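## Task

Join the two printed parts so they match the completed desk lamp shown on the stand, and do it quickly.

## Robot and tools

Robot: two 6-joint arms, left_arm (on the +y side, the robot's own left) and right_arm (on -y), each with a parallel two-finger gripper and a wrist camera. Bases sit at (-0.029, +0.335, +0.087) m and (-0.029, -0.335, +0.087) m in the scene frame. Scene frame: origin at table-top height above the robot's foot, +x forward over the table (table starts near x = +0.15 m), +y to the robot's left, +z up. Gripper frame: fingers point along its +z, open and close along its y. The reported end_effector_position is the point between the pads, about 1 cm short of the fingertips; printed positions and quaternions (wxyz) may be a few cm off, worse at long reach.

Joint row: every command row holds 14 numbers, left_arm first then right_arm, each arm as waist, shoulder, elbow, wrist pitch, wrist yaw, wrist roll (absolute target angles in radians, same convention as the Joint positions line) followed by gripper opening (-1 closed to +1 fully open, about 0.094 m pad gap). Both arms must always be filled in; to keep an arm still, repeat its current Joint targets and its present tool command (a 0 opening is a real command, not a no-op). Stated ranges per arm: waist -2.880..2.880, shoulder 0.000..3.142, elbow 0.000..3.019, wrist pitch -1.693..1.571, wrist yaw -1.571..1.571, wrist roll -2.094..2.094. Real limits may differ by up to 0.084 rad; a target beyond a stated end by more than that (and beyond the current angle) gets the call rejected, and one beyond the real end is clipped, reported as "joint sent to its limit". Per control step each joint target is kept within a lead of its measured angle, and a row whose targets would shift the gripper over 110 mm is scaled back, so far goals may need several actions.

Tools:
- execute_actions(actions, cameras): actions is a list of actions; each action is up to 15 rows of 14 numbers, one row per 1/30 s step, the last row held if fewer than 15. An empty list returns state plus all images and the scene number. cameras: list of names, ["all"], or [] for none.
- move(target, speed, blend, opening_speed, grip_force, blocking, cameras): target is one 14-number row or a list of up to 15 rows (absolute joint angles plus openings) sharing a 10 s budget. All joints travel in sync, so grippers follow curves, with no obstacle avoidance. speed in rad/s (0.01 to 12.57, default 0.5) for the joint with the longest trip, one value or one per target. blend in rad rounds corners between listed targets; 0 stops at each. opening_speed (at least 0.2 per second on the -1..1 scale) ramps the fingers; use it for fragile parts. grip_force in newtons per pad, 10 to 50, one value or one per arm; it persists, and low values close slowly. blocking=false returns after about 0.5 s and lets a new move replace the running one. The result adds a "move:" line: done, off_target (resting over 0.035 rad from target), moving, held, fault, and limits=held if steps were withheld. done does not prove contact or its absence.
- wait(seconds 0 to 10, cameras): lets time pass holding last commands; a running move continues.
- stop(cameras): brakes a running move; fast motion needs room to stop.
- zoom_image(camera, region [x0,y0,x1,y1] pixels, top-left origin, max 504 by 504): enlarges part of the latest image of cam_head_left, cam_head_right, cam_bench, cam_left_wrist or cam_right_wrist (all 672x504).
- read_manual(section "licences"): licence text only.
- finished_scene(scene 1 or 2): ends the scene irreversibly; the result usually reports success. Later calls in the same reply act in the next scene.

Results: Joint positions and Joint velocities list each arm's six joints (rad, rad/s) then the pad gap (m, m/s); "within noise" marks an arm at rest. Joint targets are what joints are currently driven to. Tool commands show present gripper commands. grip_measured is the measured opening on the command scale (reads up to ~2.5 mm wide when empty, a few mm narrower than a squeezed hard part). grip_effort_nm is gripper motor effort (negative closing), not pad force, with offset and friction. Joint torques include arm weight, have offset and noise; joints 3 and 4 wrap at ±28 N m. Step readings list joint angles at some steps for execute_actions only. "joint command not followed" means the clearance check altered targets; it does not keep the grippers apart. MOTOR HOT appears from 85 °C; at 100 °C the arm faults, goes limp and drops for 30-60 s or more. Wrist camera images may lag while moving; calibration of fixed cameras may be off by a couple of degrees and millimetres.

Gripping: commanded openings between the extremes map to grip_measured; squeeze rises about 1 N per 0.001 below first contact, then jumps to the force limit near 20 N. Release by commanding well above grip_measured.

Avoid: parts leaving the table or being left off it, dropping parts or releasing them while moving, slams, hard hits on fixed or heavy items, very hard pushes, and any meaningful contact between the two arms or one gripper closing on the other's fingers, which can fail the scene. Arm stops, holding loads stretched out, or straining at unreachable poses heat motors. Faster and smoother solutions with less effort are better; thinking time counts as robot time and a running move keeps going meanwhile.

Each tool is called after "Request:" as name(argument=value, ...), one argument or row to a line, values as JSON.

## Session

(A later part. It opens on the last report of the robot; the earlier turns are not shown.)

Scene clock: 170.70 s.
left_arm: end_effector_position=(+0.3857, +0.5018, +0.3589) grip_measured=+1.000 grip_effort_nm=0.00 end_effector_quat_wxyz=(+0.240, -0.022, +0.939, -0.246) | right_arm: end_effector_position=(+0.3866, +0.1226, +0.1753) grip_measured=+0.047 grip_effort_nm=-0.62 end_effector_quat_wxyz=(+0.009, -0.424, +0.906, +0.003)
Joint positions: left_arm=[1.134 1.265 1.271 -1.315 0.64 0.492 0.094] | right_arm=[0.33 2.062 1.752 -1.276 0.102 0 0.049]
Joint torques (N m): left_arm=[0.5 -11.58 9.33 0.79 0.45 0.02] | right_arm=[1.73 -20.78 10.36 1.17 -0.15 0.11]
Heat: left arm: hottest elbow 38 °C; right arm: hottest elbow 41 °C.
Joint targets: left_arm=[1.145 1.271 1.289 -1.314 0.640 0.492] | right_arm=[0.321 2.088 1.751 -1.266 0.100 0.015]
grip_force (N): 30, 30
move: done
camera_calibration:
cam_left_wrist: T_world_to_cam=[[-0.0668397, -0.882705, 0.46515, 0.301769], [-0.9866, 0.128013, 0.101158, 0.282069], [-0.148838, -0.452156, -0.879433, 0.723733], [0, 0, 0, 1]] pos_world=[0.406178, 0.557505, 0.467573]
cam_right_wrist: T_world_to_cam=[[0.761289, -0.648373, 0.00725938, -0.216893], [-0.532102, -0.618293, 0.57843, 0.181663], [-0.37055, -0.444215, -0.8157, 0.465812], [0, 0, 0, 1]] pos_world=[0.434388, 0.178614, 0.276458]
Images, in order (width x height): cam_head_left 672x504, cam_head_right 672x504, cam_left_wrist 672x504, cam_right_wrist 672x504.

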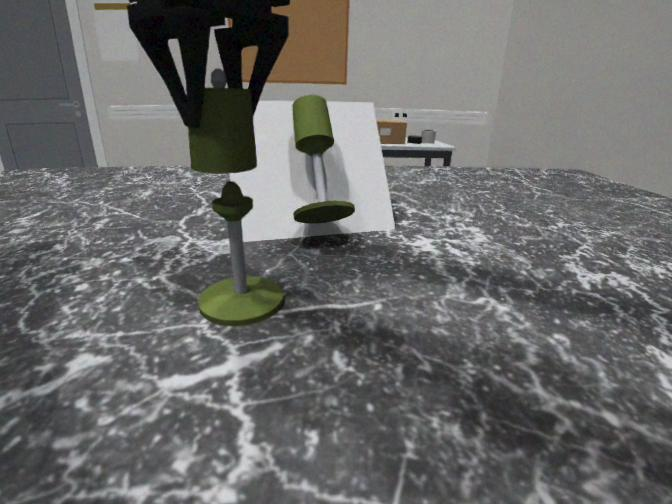

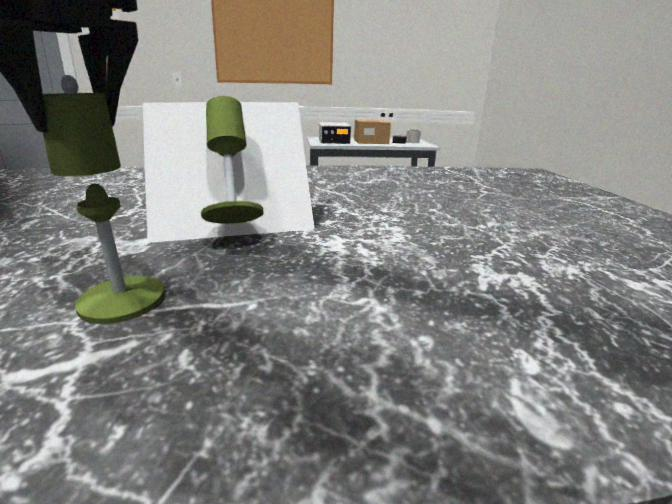

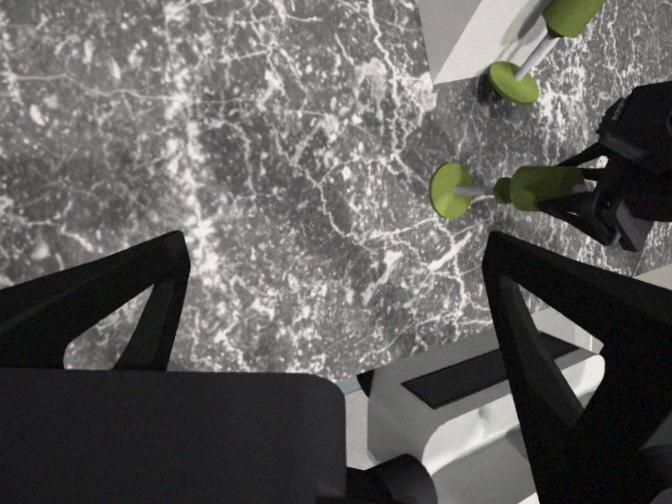

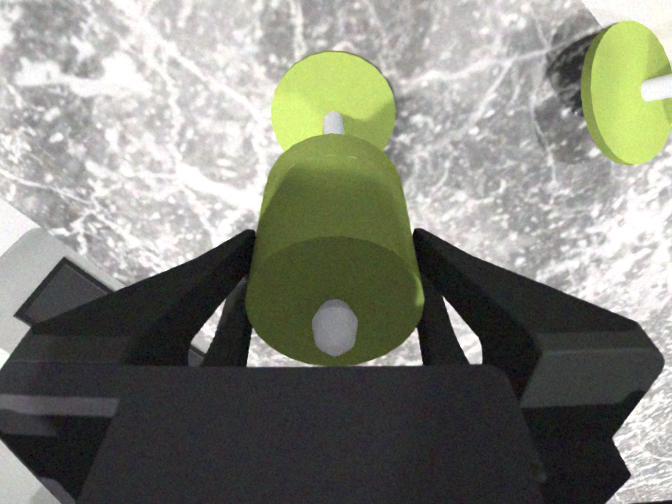

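Request:
move(
  target=[1.145,1.271,1.289,-1.314,0.64,0.492,1,0.321,2.093,1.725,-1.25,0.1,0.015,-0.4],
  speed=0.1,
  cameras=["cam_right_wrist","cam_head_left","cam_head_right","cam_left_wrist"],
)

Request:
zoom_image(
  camera="cam_head_left",
  region=[150, 60, 310, 230],
)

Request:
zoom_image(
  camera="cam_head_right",
  region=[20, 60, 180, 230],
)

Request:
zoom_image(
  camera="cam_left_wrist",
  region=[420, 130, 660, 290],
)

Scene clock: 180.97 s.
left_arm: end_effector_position=(+0.3857, +0.5018, +0.3589) grip_measured=+1.000 grip_effort_nm=0.00 end_effector_quat_wxyz=(+0.240, -0.022, +0.939, -0.246) | right_arm: end_effector_position=(+0.3822, +0.1192, +0.1637) grip_measured=+0.047 grip_effort_nm=-0.62 end_effector_quat_wxyz=(+0.003, -0.424, +0.906, +0.000)
Joint positions: left_arm=[1.134 1.265 1.271 -1.315 0.64 0.492 0.094] | right_arm=[0.33 2.065 1.726 -1.26 0.102 0 0.049]
Joint torques (N m): left_arm=[0.56 -11.63 9.36 0.76 0.43 0.03] | right_arm=[1.67 -20.6 10.22 1.17 -0.14 0.11]
Heat: left arm: hottest elbow 38 °C; right arm: hottest elbow 39 °C.
Joint targets: left_arm=[1.145 1.271 1.289 -1.314 0.640 0.492] | right_arm=[0.321 2.093 1.725 -1.250 0.100 0.015]
grip_force (N): 30, 30
move: done
camera_calibration:
cam_left_wrist: T_world_to_cam=[[-0.0668397, -0.882705, 0.46515, 0.301769], [-0.9866, 0.128013, 0.101158, 0.282069], [-0.148838, -0.452156, -0.879433, 0.723733], [0, 0, 0, 1]] pos_world=[0.406178, 0.557505, 0.467573]
cam_right_wrist: T_world_to_cam=[[0.762233, -0.64726, 0.00745393, -0.216283], [-0.52618, -0.612856, 0.589528, 0.179228], [-0.37701, -0.453279, -0.807714, 0.4555], [0, 0, 0, 1]] pos_world=[0.430892, 0.176318, 0.263866]
Images, in order (width x height): cam_head_left 672x504, cam_head_right 672x504, cam_left_wrist 672x504, cam_right_wrist 672x504.

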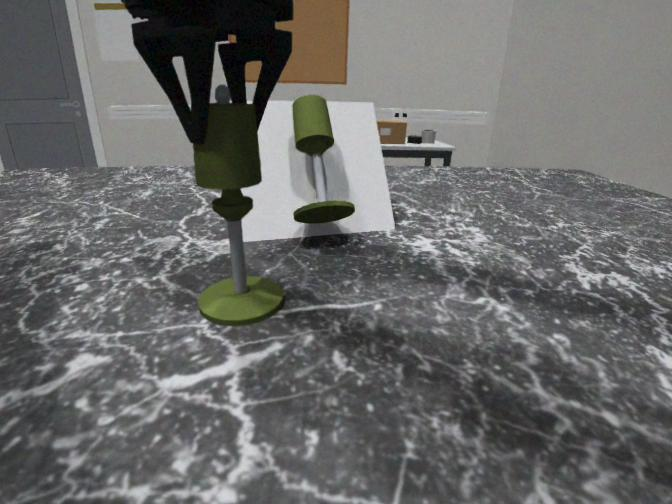

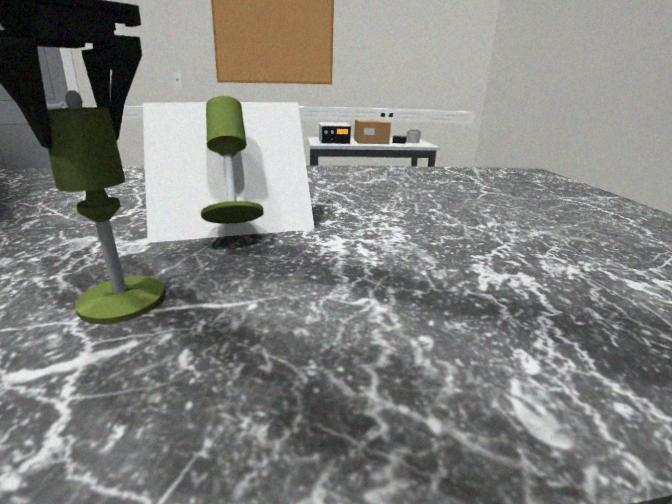

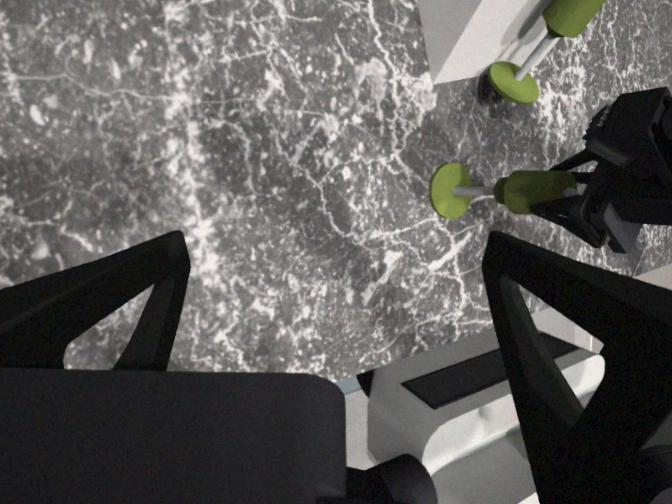

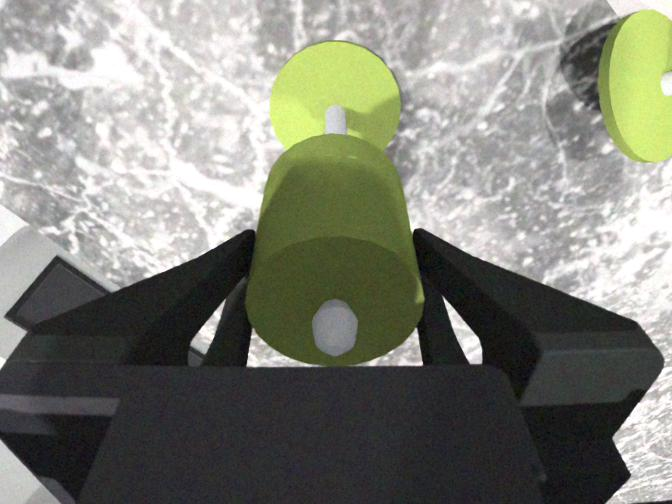

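Scaled by 2.965 from the camera's 672x504 image, which has a finer 960x720 frame.

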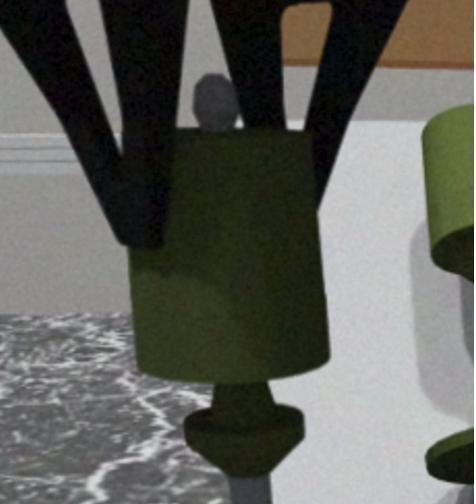

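Scaled by 2.965 from the camera's 672x504 image, which has a finer 960x720 frame.

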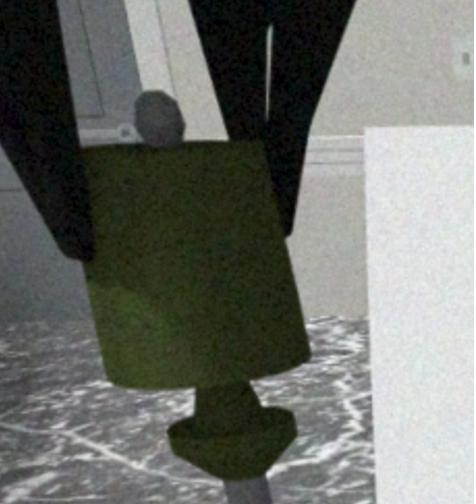

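Scaled by 2.100 from the camera's 672x504 image, which has a finer 960x720 frame.

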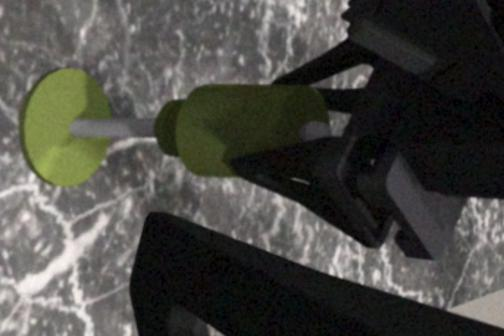

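Request:
move(
  target=[1.145,1.271,1.289,-1.314,0.64,0.492,1,0.315,2.104,1.709,-1.232,0.1,0.015,-0.4],
  speed=0.1,
  cameras=["cam_right_wrist","cam_head_left","cam_head_right","cam_left_wrist"],
)

Request:
zoom_image(
  camera="cam_head_left",
  region=[150, 60, 310, 230],
)

Request:
zoom_image(
  camera="cam_head_right",
  region=[20, 60, 180, 230],
)

Request:
zoom_image(
  camera="cam_left_wrist",
  region=[420, 130, 660, 290],
)

Scene clock: 197.63 s.
left_arm: end_effector_position=(+0.3857, +0.5018, +0.3589) grip_measured=+1.000 grip_effort_nm=0.00 end_effector_quat_wxyz=(+0.240, -0.022, +0.939, -0.246) | right_arm: end_effector_position=(+0.3824, +0.1167, +0.1505) grip_measured=+0.047 grip_effort_nm=-0.63 end_effector_quat_wxyz=(-0.001, -0.422, +0.906, -0.002)
Joint positions: left_arm=[1.134 1.265 1.271 -1.315 0.64 0.492 0.094] | right_arm=[0.325 2.078 1.71 -1.241 0.102 0 0.049]
Joint torques (N m): left_arm=[0.56 -11.52 9.39 0.77 0.43 0.04] | right_arm=[1.55 -20.78 10.07 1.06 -0.14 0.11]
Heat: left arm: hottest elbow 39 °C; right arm: hottest elbow 39 °C.
Joint targets: left_arm=[1.145 1.271 1.289 -1.314 0.640 0.492] | right_arm=[0.315 2.104 1.709 -1.232 0.100 0.015]
grip_force (N): 30, 30
move: done
camera_calibration:
cam_left_wrist: T_world_to_cam=[[-0.0668397, -0.882705, 0.46515, 0.301769], [-0.9866, 0.128013, 0.101158, 0.282069], [-0.148838, -0.452156, -0.879433, 0.723733], [0, 0, 0, 1]] pos_world=[0.406178, 0.557505, 0.467573]
cam_right_wrist: T_world_to_cam=[[0.759671, -0.650266, 0.00738122, -0.216585], [-0.525198, -0.606788, 0.596637, 0.18346], [-0.383494, -0.457124, -0.802477, 0.445909], [0, 0, 0, 1]] pos_world=[0.43189, 0.174319, 0.249971]
Images, in order (width x height): cam_head_left 672x504, cam_head_right 672x504, cam_left_wrist 672x504, cam_right_wrist 672x504.

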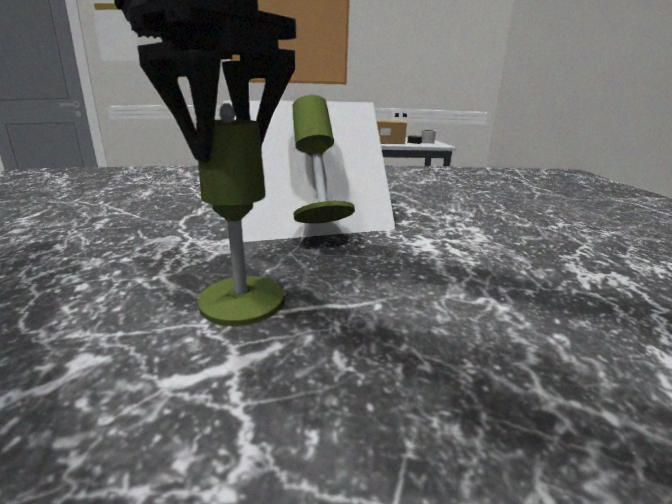

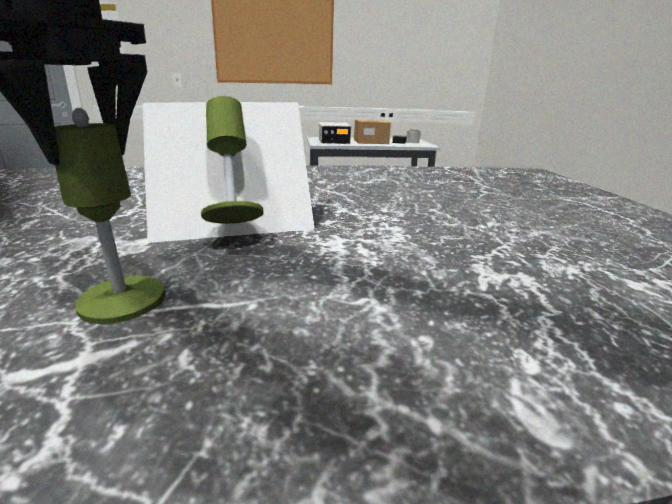

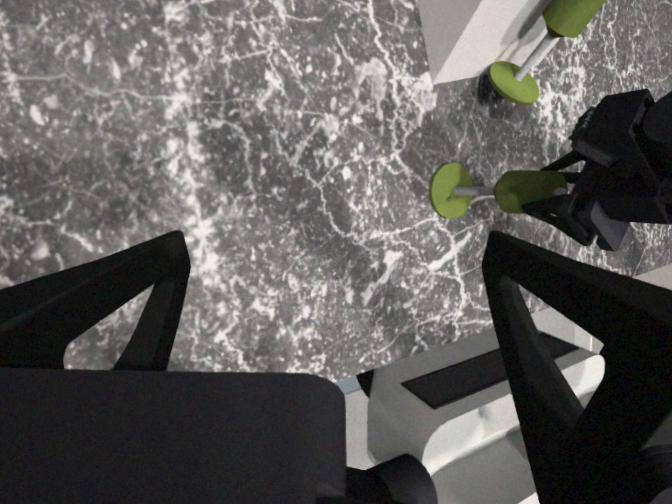

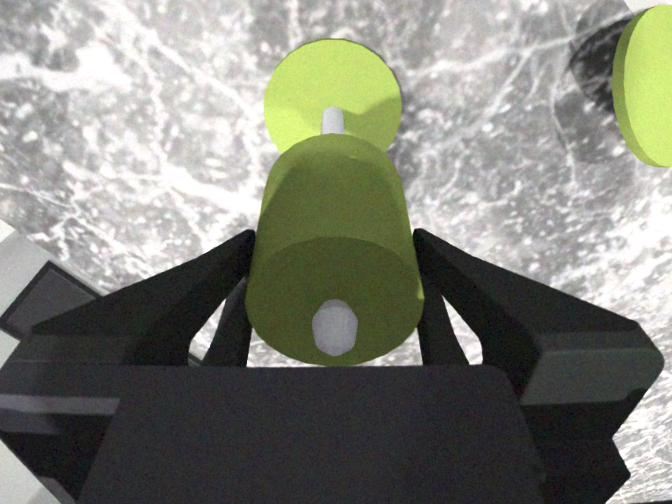

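Scaled by 2.965 from the camera's 672x504 image, which has a finer 960x720 frame.

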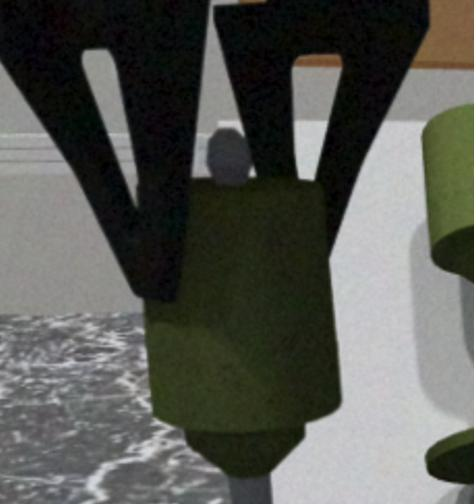

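Scaled by 2.965 from the camera's 672x504 image, which has a finer 960x720 frame.

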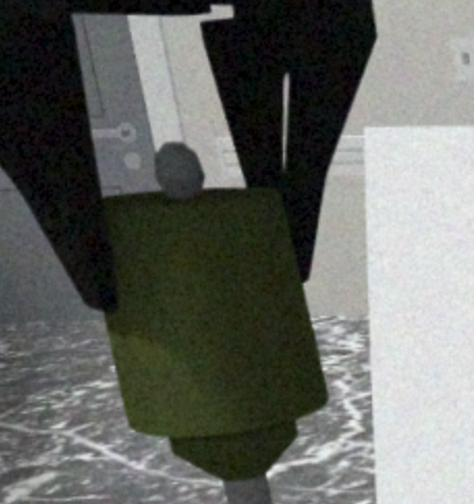

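Scaled by 2.100 from the camera's 672x504 image, which has a finer 960x720 frame.

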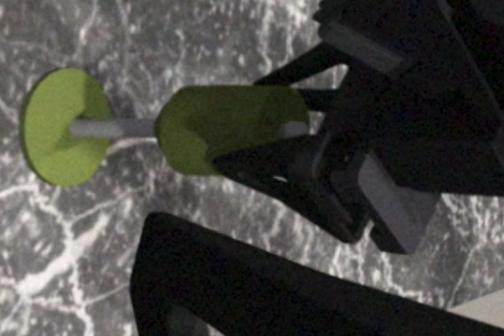

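Request:
move(
  target=[1.145,1.271,1.289,-1.314,0.64,0.492,1,0.315,2.111,1.702,-1.219,0.1,0.015,-0.4],
  speed=0.05,
  cameras=["cam_head_left","cam_head_right","cam_right_wrist"],
)

Request:
zoom_image(
  camera="cam_head_left",
  region=[150, 100, 310, 330],
)

Request:
zoom_image(
  camera="cam_head_right",
  region=[20, 100, 180, 330],
)

Scene clock: 206.93 s.
left_arm: end_effector_position=(+0.3857, +0.5018, +0.3589) grip_measured=+1.000 grip_effort_nm=0.00 end_effector_quat_wxyz=(+0.240, -0.022, +0.939, -0.246) | right_arm: end_effector_position=(+0.3828, +0.1178, +0.1463) grip_measured=+0.047 grip_effort_nm=-0.62 end_effector_quat_wxyz=(+0.001, -0.422, +0.906, -0.001)
Joint positions: left_arm=[1.134 1.265 1.271 -1.315 0.64 0.492 0.094] | right_arm=[0.325 2.081 1.705 -1.227 0.102 0 0.049]
Joint torques (N m): left_arm=[0.5 -11.34 9.26 0.81 0.43 0.03] | right_arm=[1.55 -20.54 9.92 1.05 -0.14 0.11]
Heat: left arm: hottest elbow 39 °C; right arm: hottest elbow 38 °C.
Joint targets: left_arm=[1.145 1.271 1.289 -1.314 0.640 0.492] | right_arm=[0.315 2.111 1.702 -1.219 0.100 0.015]
grip_force (N): 30, 30
move: done
camera_calibration:
cam_right_wrist: T_world_to_cam=[[0.759388, -0.650596, 0.00738235, -0.215998], [-0.52704, -0.60844, 0.593321, 0.188106], [-0.38152, -0.454452, -0.804932, 0.442499], [0, 0, 0, 1]] pos_world=[0.431988, 0.175018, 0.246169]
Images, in order (width x height): cam_head_left 672x504, cam_head_right 672x504, cam_right_wrist 672x504.

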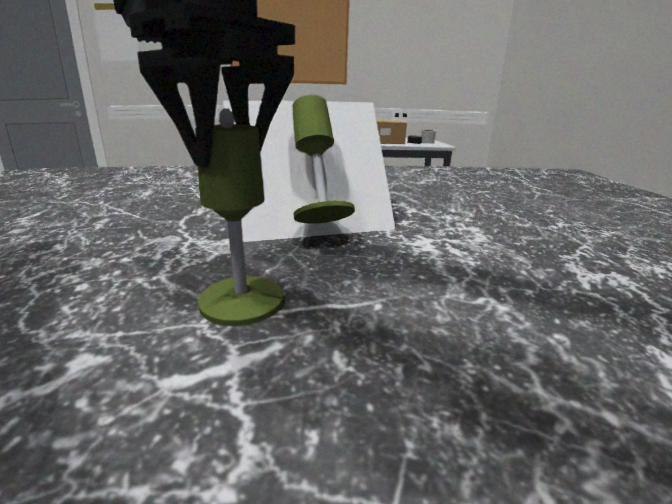

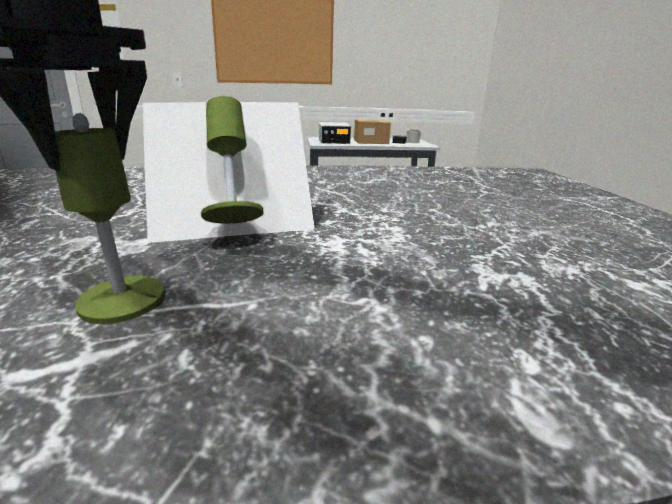

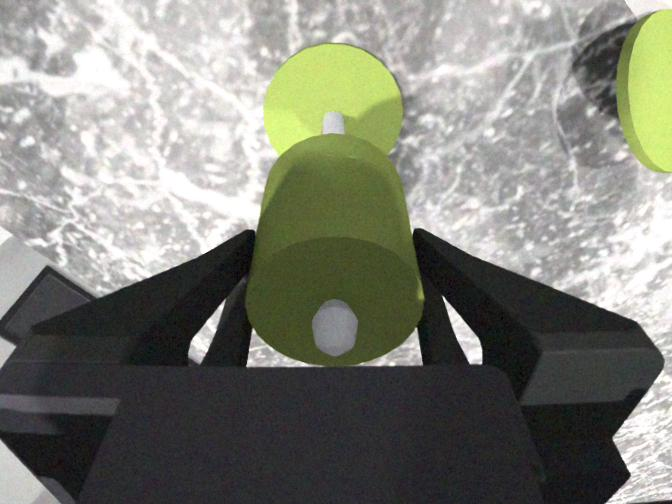

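Scaled by 2.191 from the camera's 672x504 image, which has a finer 960x720 frame.

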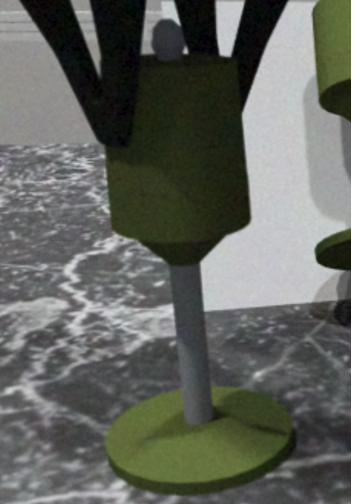

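Scaled by 2.191 from the camera's 672x504 image, which has a finer 960x720 frame.

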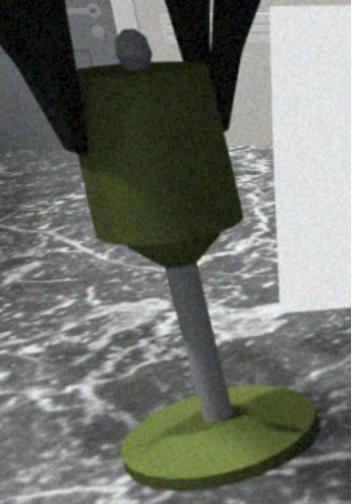

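Request:
move(
  target=[1.145,1.271,1.289,-1.314,0.64,0.492,1,0.315,2.117,1.692,-1.202,0.1,0.015,-0.4],
  speed=0.05,
  cameras=["cam_head_left","cam_head_right","cam_right_wrist"],
)

Request:
zoom_image(
  camera="cam_head_left",
  region=[150, 100, 310, 330],
)

Request:
zoom_image(
  camera="cam_head_right",
  region=[20, 100, 180, 330],
)

Scene clock: 215.00 s.
left_arm: end_effector_position=(+0.3857, +0.5018, +0.3589) grip_measured=+1.000 grip_effort_nm=0.00 end_effector_quat_wxyz=(+0.240, -0.022, +0.939, -0.246) | right_arm: end_effector_position=(+0.3830, +0.1182, +0.1454) grip_measured=+0.047 grip_effort_nm=-0.62 end_effector_quat_wxyz=(+0.002, -0.422, +0.907, +0.000)
Joint positions: left_arm=[1.134 1.265 1.271 -1.315 0.64 0.492 0.094] | right_arm=[0.325 2.081 1.702 -1.222 0.102 0 0.049]
Joint torques (N m): left_arm=[0.38 -11.63 9.33 0.77 0.44 0.03] | right_arm=[1.55 -20.07 9.29 1.55 -0.14 0.11]
Heat: left arm: hottest elbow 39 °C; right arm: hottest elbow 37 °C.
Joint targets: left_arm=[1.145 1.271 1.289 -1.314 0.640 0.492] | right_arm=[0.315 2.117 1.692 -1.202 0.100 0.015]
grip_force (N): 30, 30
move: off_target (right_arm); right_arm: the shoulder is farthest, 0.036 rad from its target
camera_calibration:
cam_right_wrist: T_world_to_cam=[[0.759134, -0.650893, 0.00735456, -0.215759], [-0.528419, -0.609616, 0.590881, 0.189982], [-0.380117, -0.452444, -0.806725, 0.441461], [0, 0, 0, 1]] pos_world=[0.431987, 0.175117, 0.245467]
Images, in order (width x height): cam_head_left 672x504, cam_head_right 672x504, cam_right_wrist 672x504.

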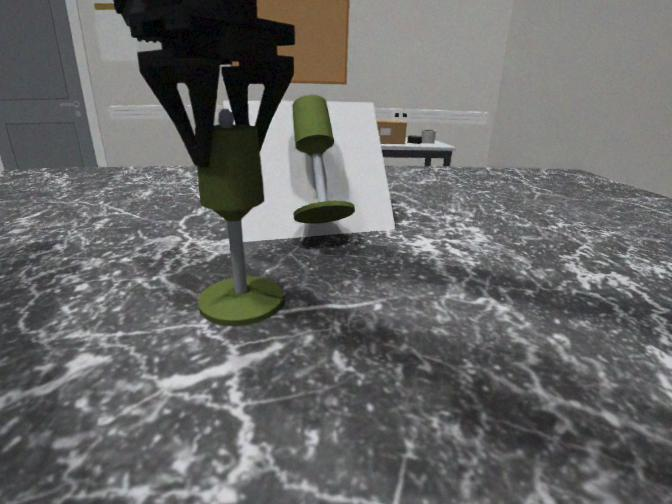

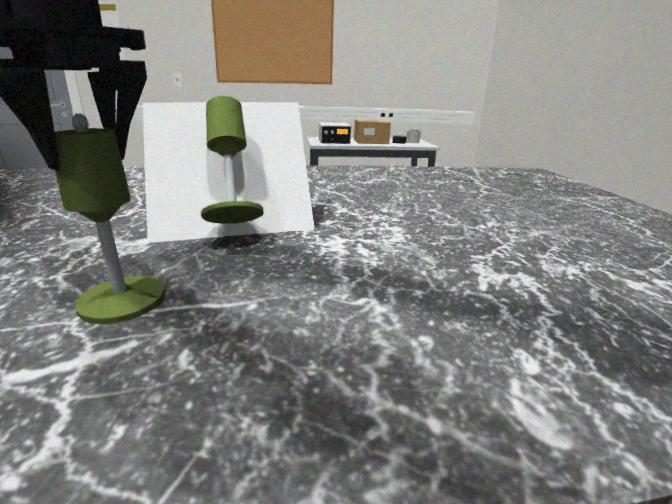

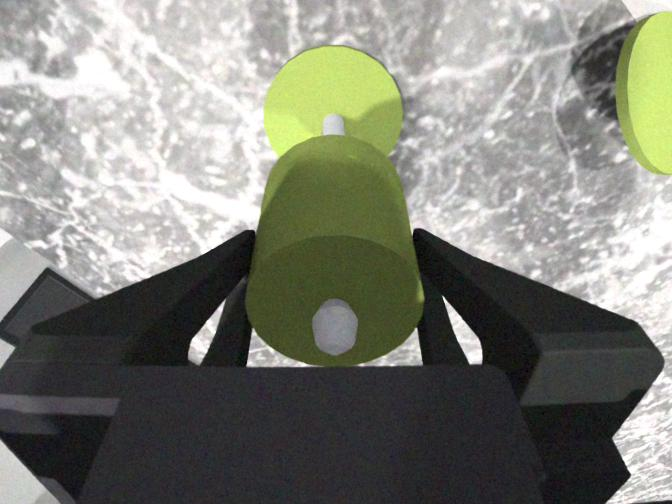

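Scaled by 2.191 from the camera's 672x504 image, which has a finer 960x720 frame.

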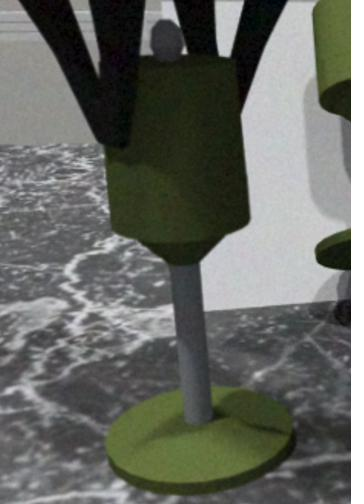

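Scaled by 2.191 from the camera's 672x504 image, which has a finer 960x720 frame.

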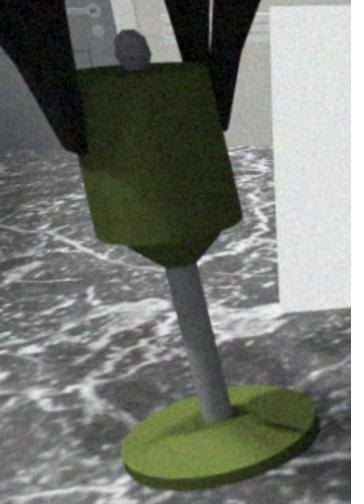

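Request:
move(
  target=[
    [1.145,1.271,1.289,-1.314,0.64,0.492,1,0.318,2.108,1.703,-1.22,0.102,0.006,-0.4],
    [1.145,1.271,1.289,-1.314,0.64,0.492,1,0.318,2.108,1.703,-1.22,0.102,0.006,0.75],
  ],
  speed=0.1,
  opening_speed=0.5,
  cameras=["cam_head_left","cam_head_right","cam_right_wrist"],
)

Scene clock: 225.83 s.
left_arm: end_effector_position=(+0.3857, +0.5018, +0.3589) grip_measured=+1.000 grip_effort_nm=0.00 end_effector_quat_wxyz=(+0.240, -0.022, +0.939, -0.246) | right_arm: end_effector_position=(+0.3829, +0.1181, +0.1451) grip_measured=+0.748 grip_effort_nm=0.12 end_effector_quat_wxyz=(+0.002, -0.422, +0.907, +0.000)
Joint positions: left_arm=[1.134 1.265 1.271 -1.315 0.64 0.492 0.094] | right_arm=[0.325 2.082 1.702 -1.222 0.102 0 0.082]
Joint torques (N m): left_arm=[0.44 -11.63 9.32 0.8 0.43 0.04] | right_arm=[1.9 -20.78 10.22 0.75 -0.08 0.02]
Heat: left arm: hottest elbow 39 °C; right arm: hottest elbow 37 °C.
Joint targets: left_arm=[1.145 1.271 1.289 -1.314 0.640 0.492] | right_arm=[0.318 2.108 1.703 -1.220 0.102 0.006]
grip_force (N): 30, 30
move: done
camera_calibration:
cam_right_wrist: T_world_to_cam=[[0.759173, -0.650848, 0.00728611, -0.2157], [-0.52822, -0.609518, 0.591161, 0.190049], [-0.380315, -0.452643, -0.80652, 0.441334], [0, 0, 0, 1]] pos_world=[0.431987, 0.175217, 0.245167]
Images, in order (width x height): cam_head_left 672x504, cam_head_right 672x504, cam_right_wrist 672x504.

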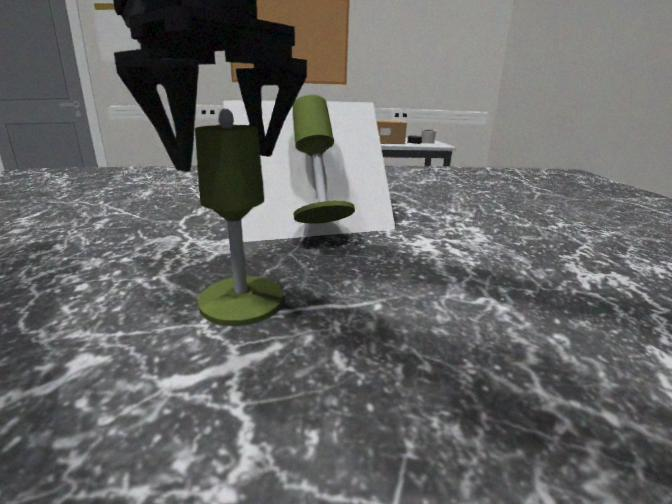

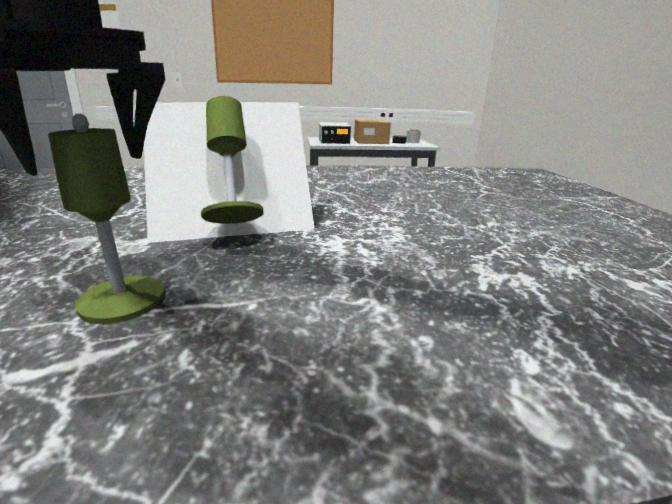

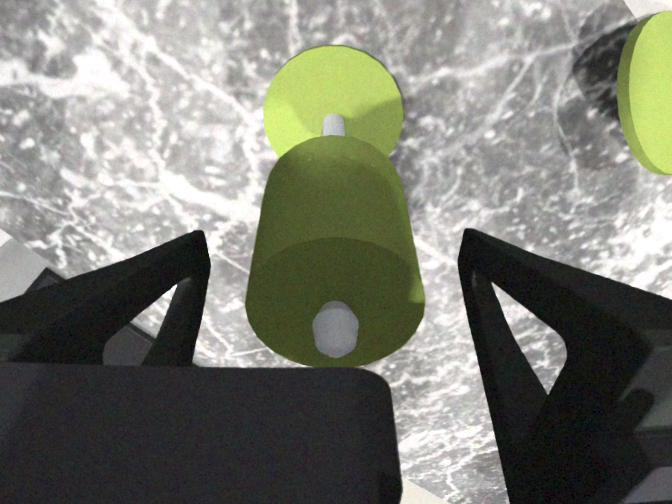

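Request:
move(
  target=[1.145,1.271,1.289,-1.314,0.64,0.492,1,0.338,2.035,1.915,-1.475,0.102,0.006,0.75],
  speed=0.35,
  cameras=["cam_head_left","cam_head_right","cam_right_wrist"],
)

Request:
zoom_image(
  camera="cam_head_left",
  region=[150, 100, 310, 330],
)

Scene clock: 230.23 s.
left_arm: end_effector_position=(+0.3857, +0.5018, +0.3589) grip_measured=+1.000 grip_effort_nm=0.00 end_effector_quat_wxyz=(+0.240, -0.022, +0.939, -0.246) | right_arm: end_effector_position=(+0.3865, +0.1131, +0.2344) grip_measured=+0.748 grip_effort_nm=0.12 end_effector_quat_wxyz=(-0.011, -0.426, +0.905, -0.006)
Joint positions: left_arm=[1.134 1.265 1.271 -1.315 0.64 0.492 0.094] | right_arm=[0.33 2.038 1.873 -1.466 0.102 0 0.082]
Joint torques (N m): left_arm=[0.62 -11.46 9.32 0.76 0.43 0.02] | right_arm=[3.14 -23.3 14.31 0.2 -0.08 0.02]
Heat: left arm: hottest elbow 39 °C; right arm: hottest elbow 37 °C.
Joint targets: left_arm=[1.145 1.271 1.289 -1.314 0.640 0.492] | right_arm=[0.338 2.035 1.915 -1.475 0.102 0.006]
grip_force (N): 30, 30
move: off_target (right_arm); right_arm: the elbow is farthest, 0.042 rad from its target
camera_calibration:
cam_right_wrist: T_world_to_cam=[[0.764443, -0.644645, 0.00768642, -0.225128], [-0.512106, -0.599945, 0.614665, 0.123247], [-0.391629, -0.473813, -0.788751, 0.515004], [0, 0, 0, 1]] pos_world=[0.436904, 0.172829, 0.332185]
Images, in order (width x height): cam_head_left 672x504, cam_head_right 672x504, cam_right_wrist 672x504.

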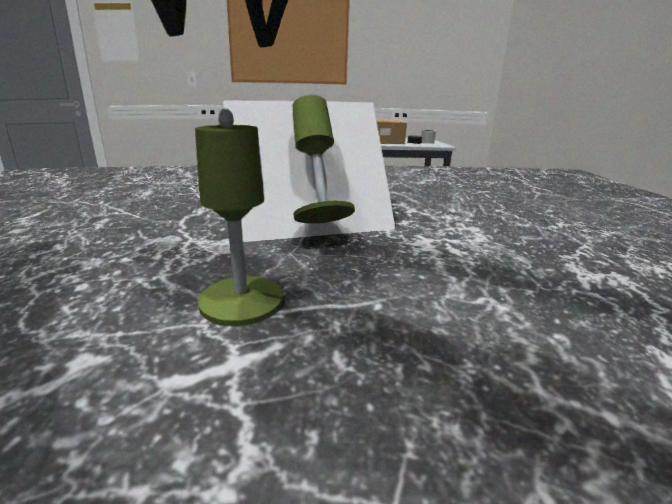

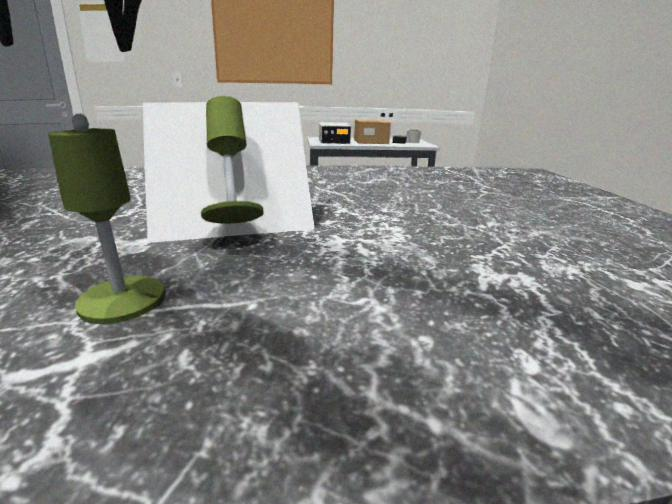

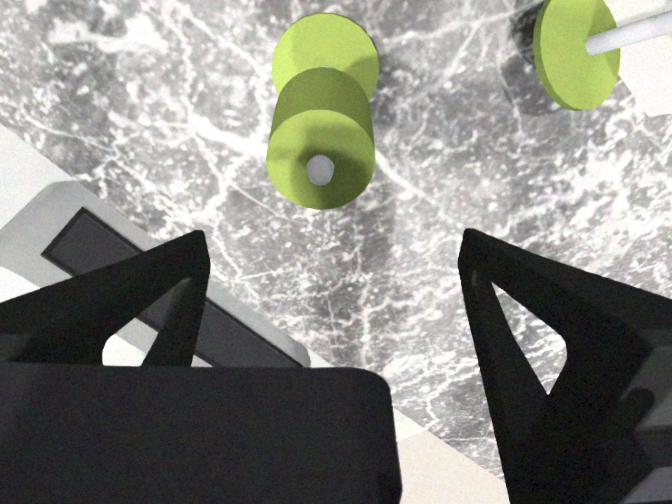

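Scaled by 2.191 from the camera's 672x504 image, which has a finer 960x720 frame.

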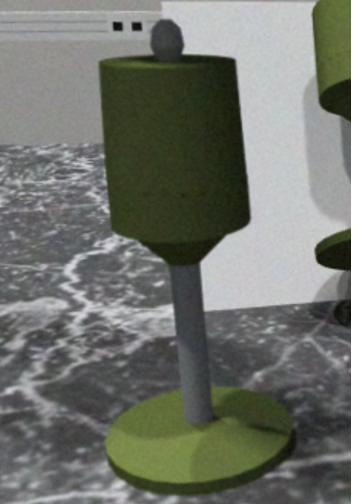

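Request:
finished_scene(
  scene=1,
)

The scene is finished: the task was done.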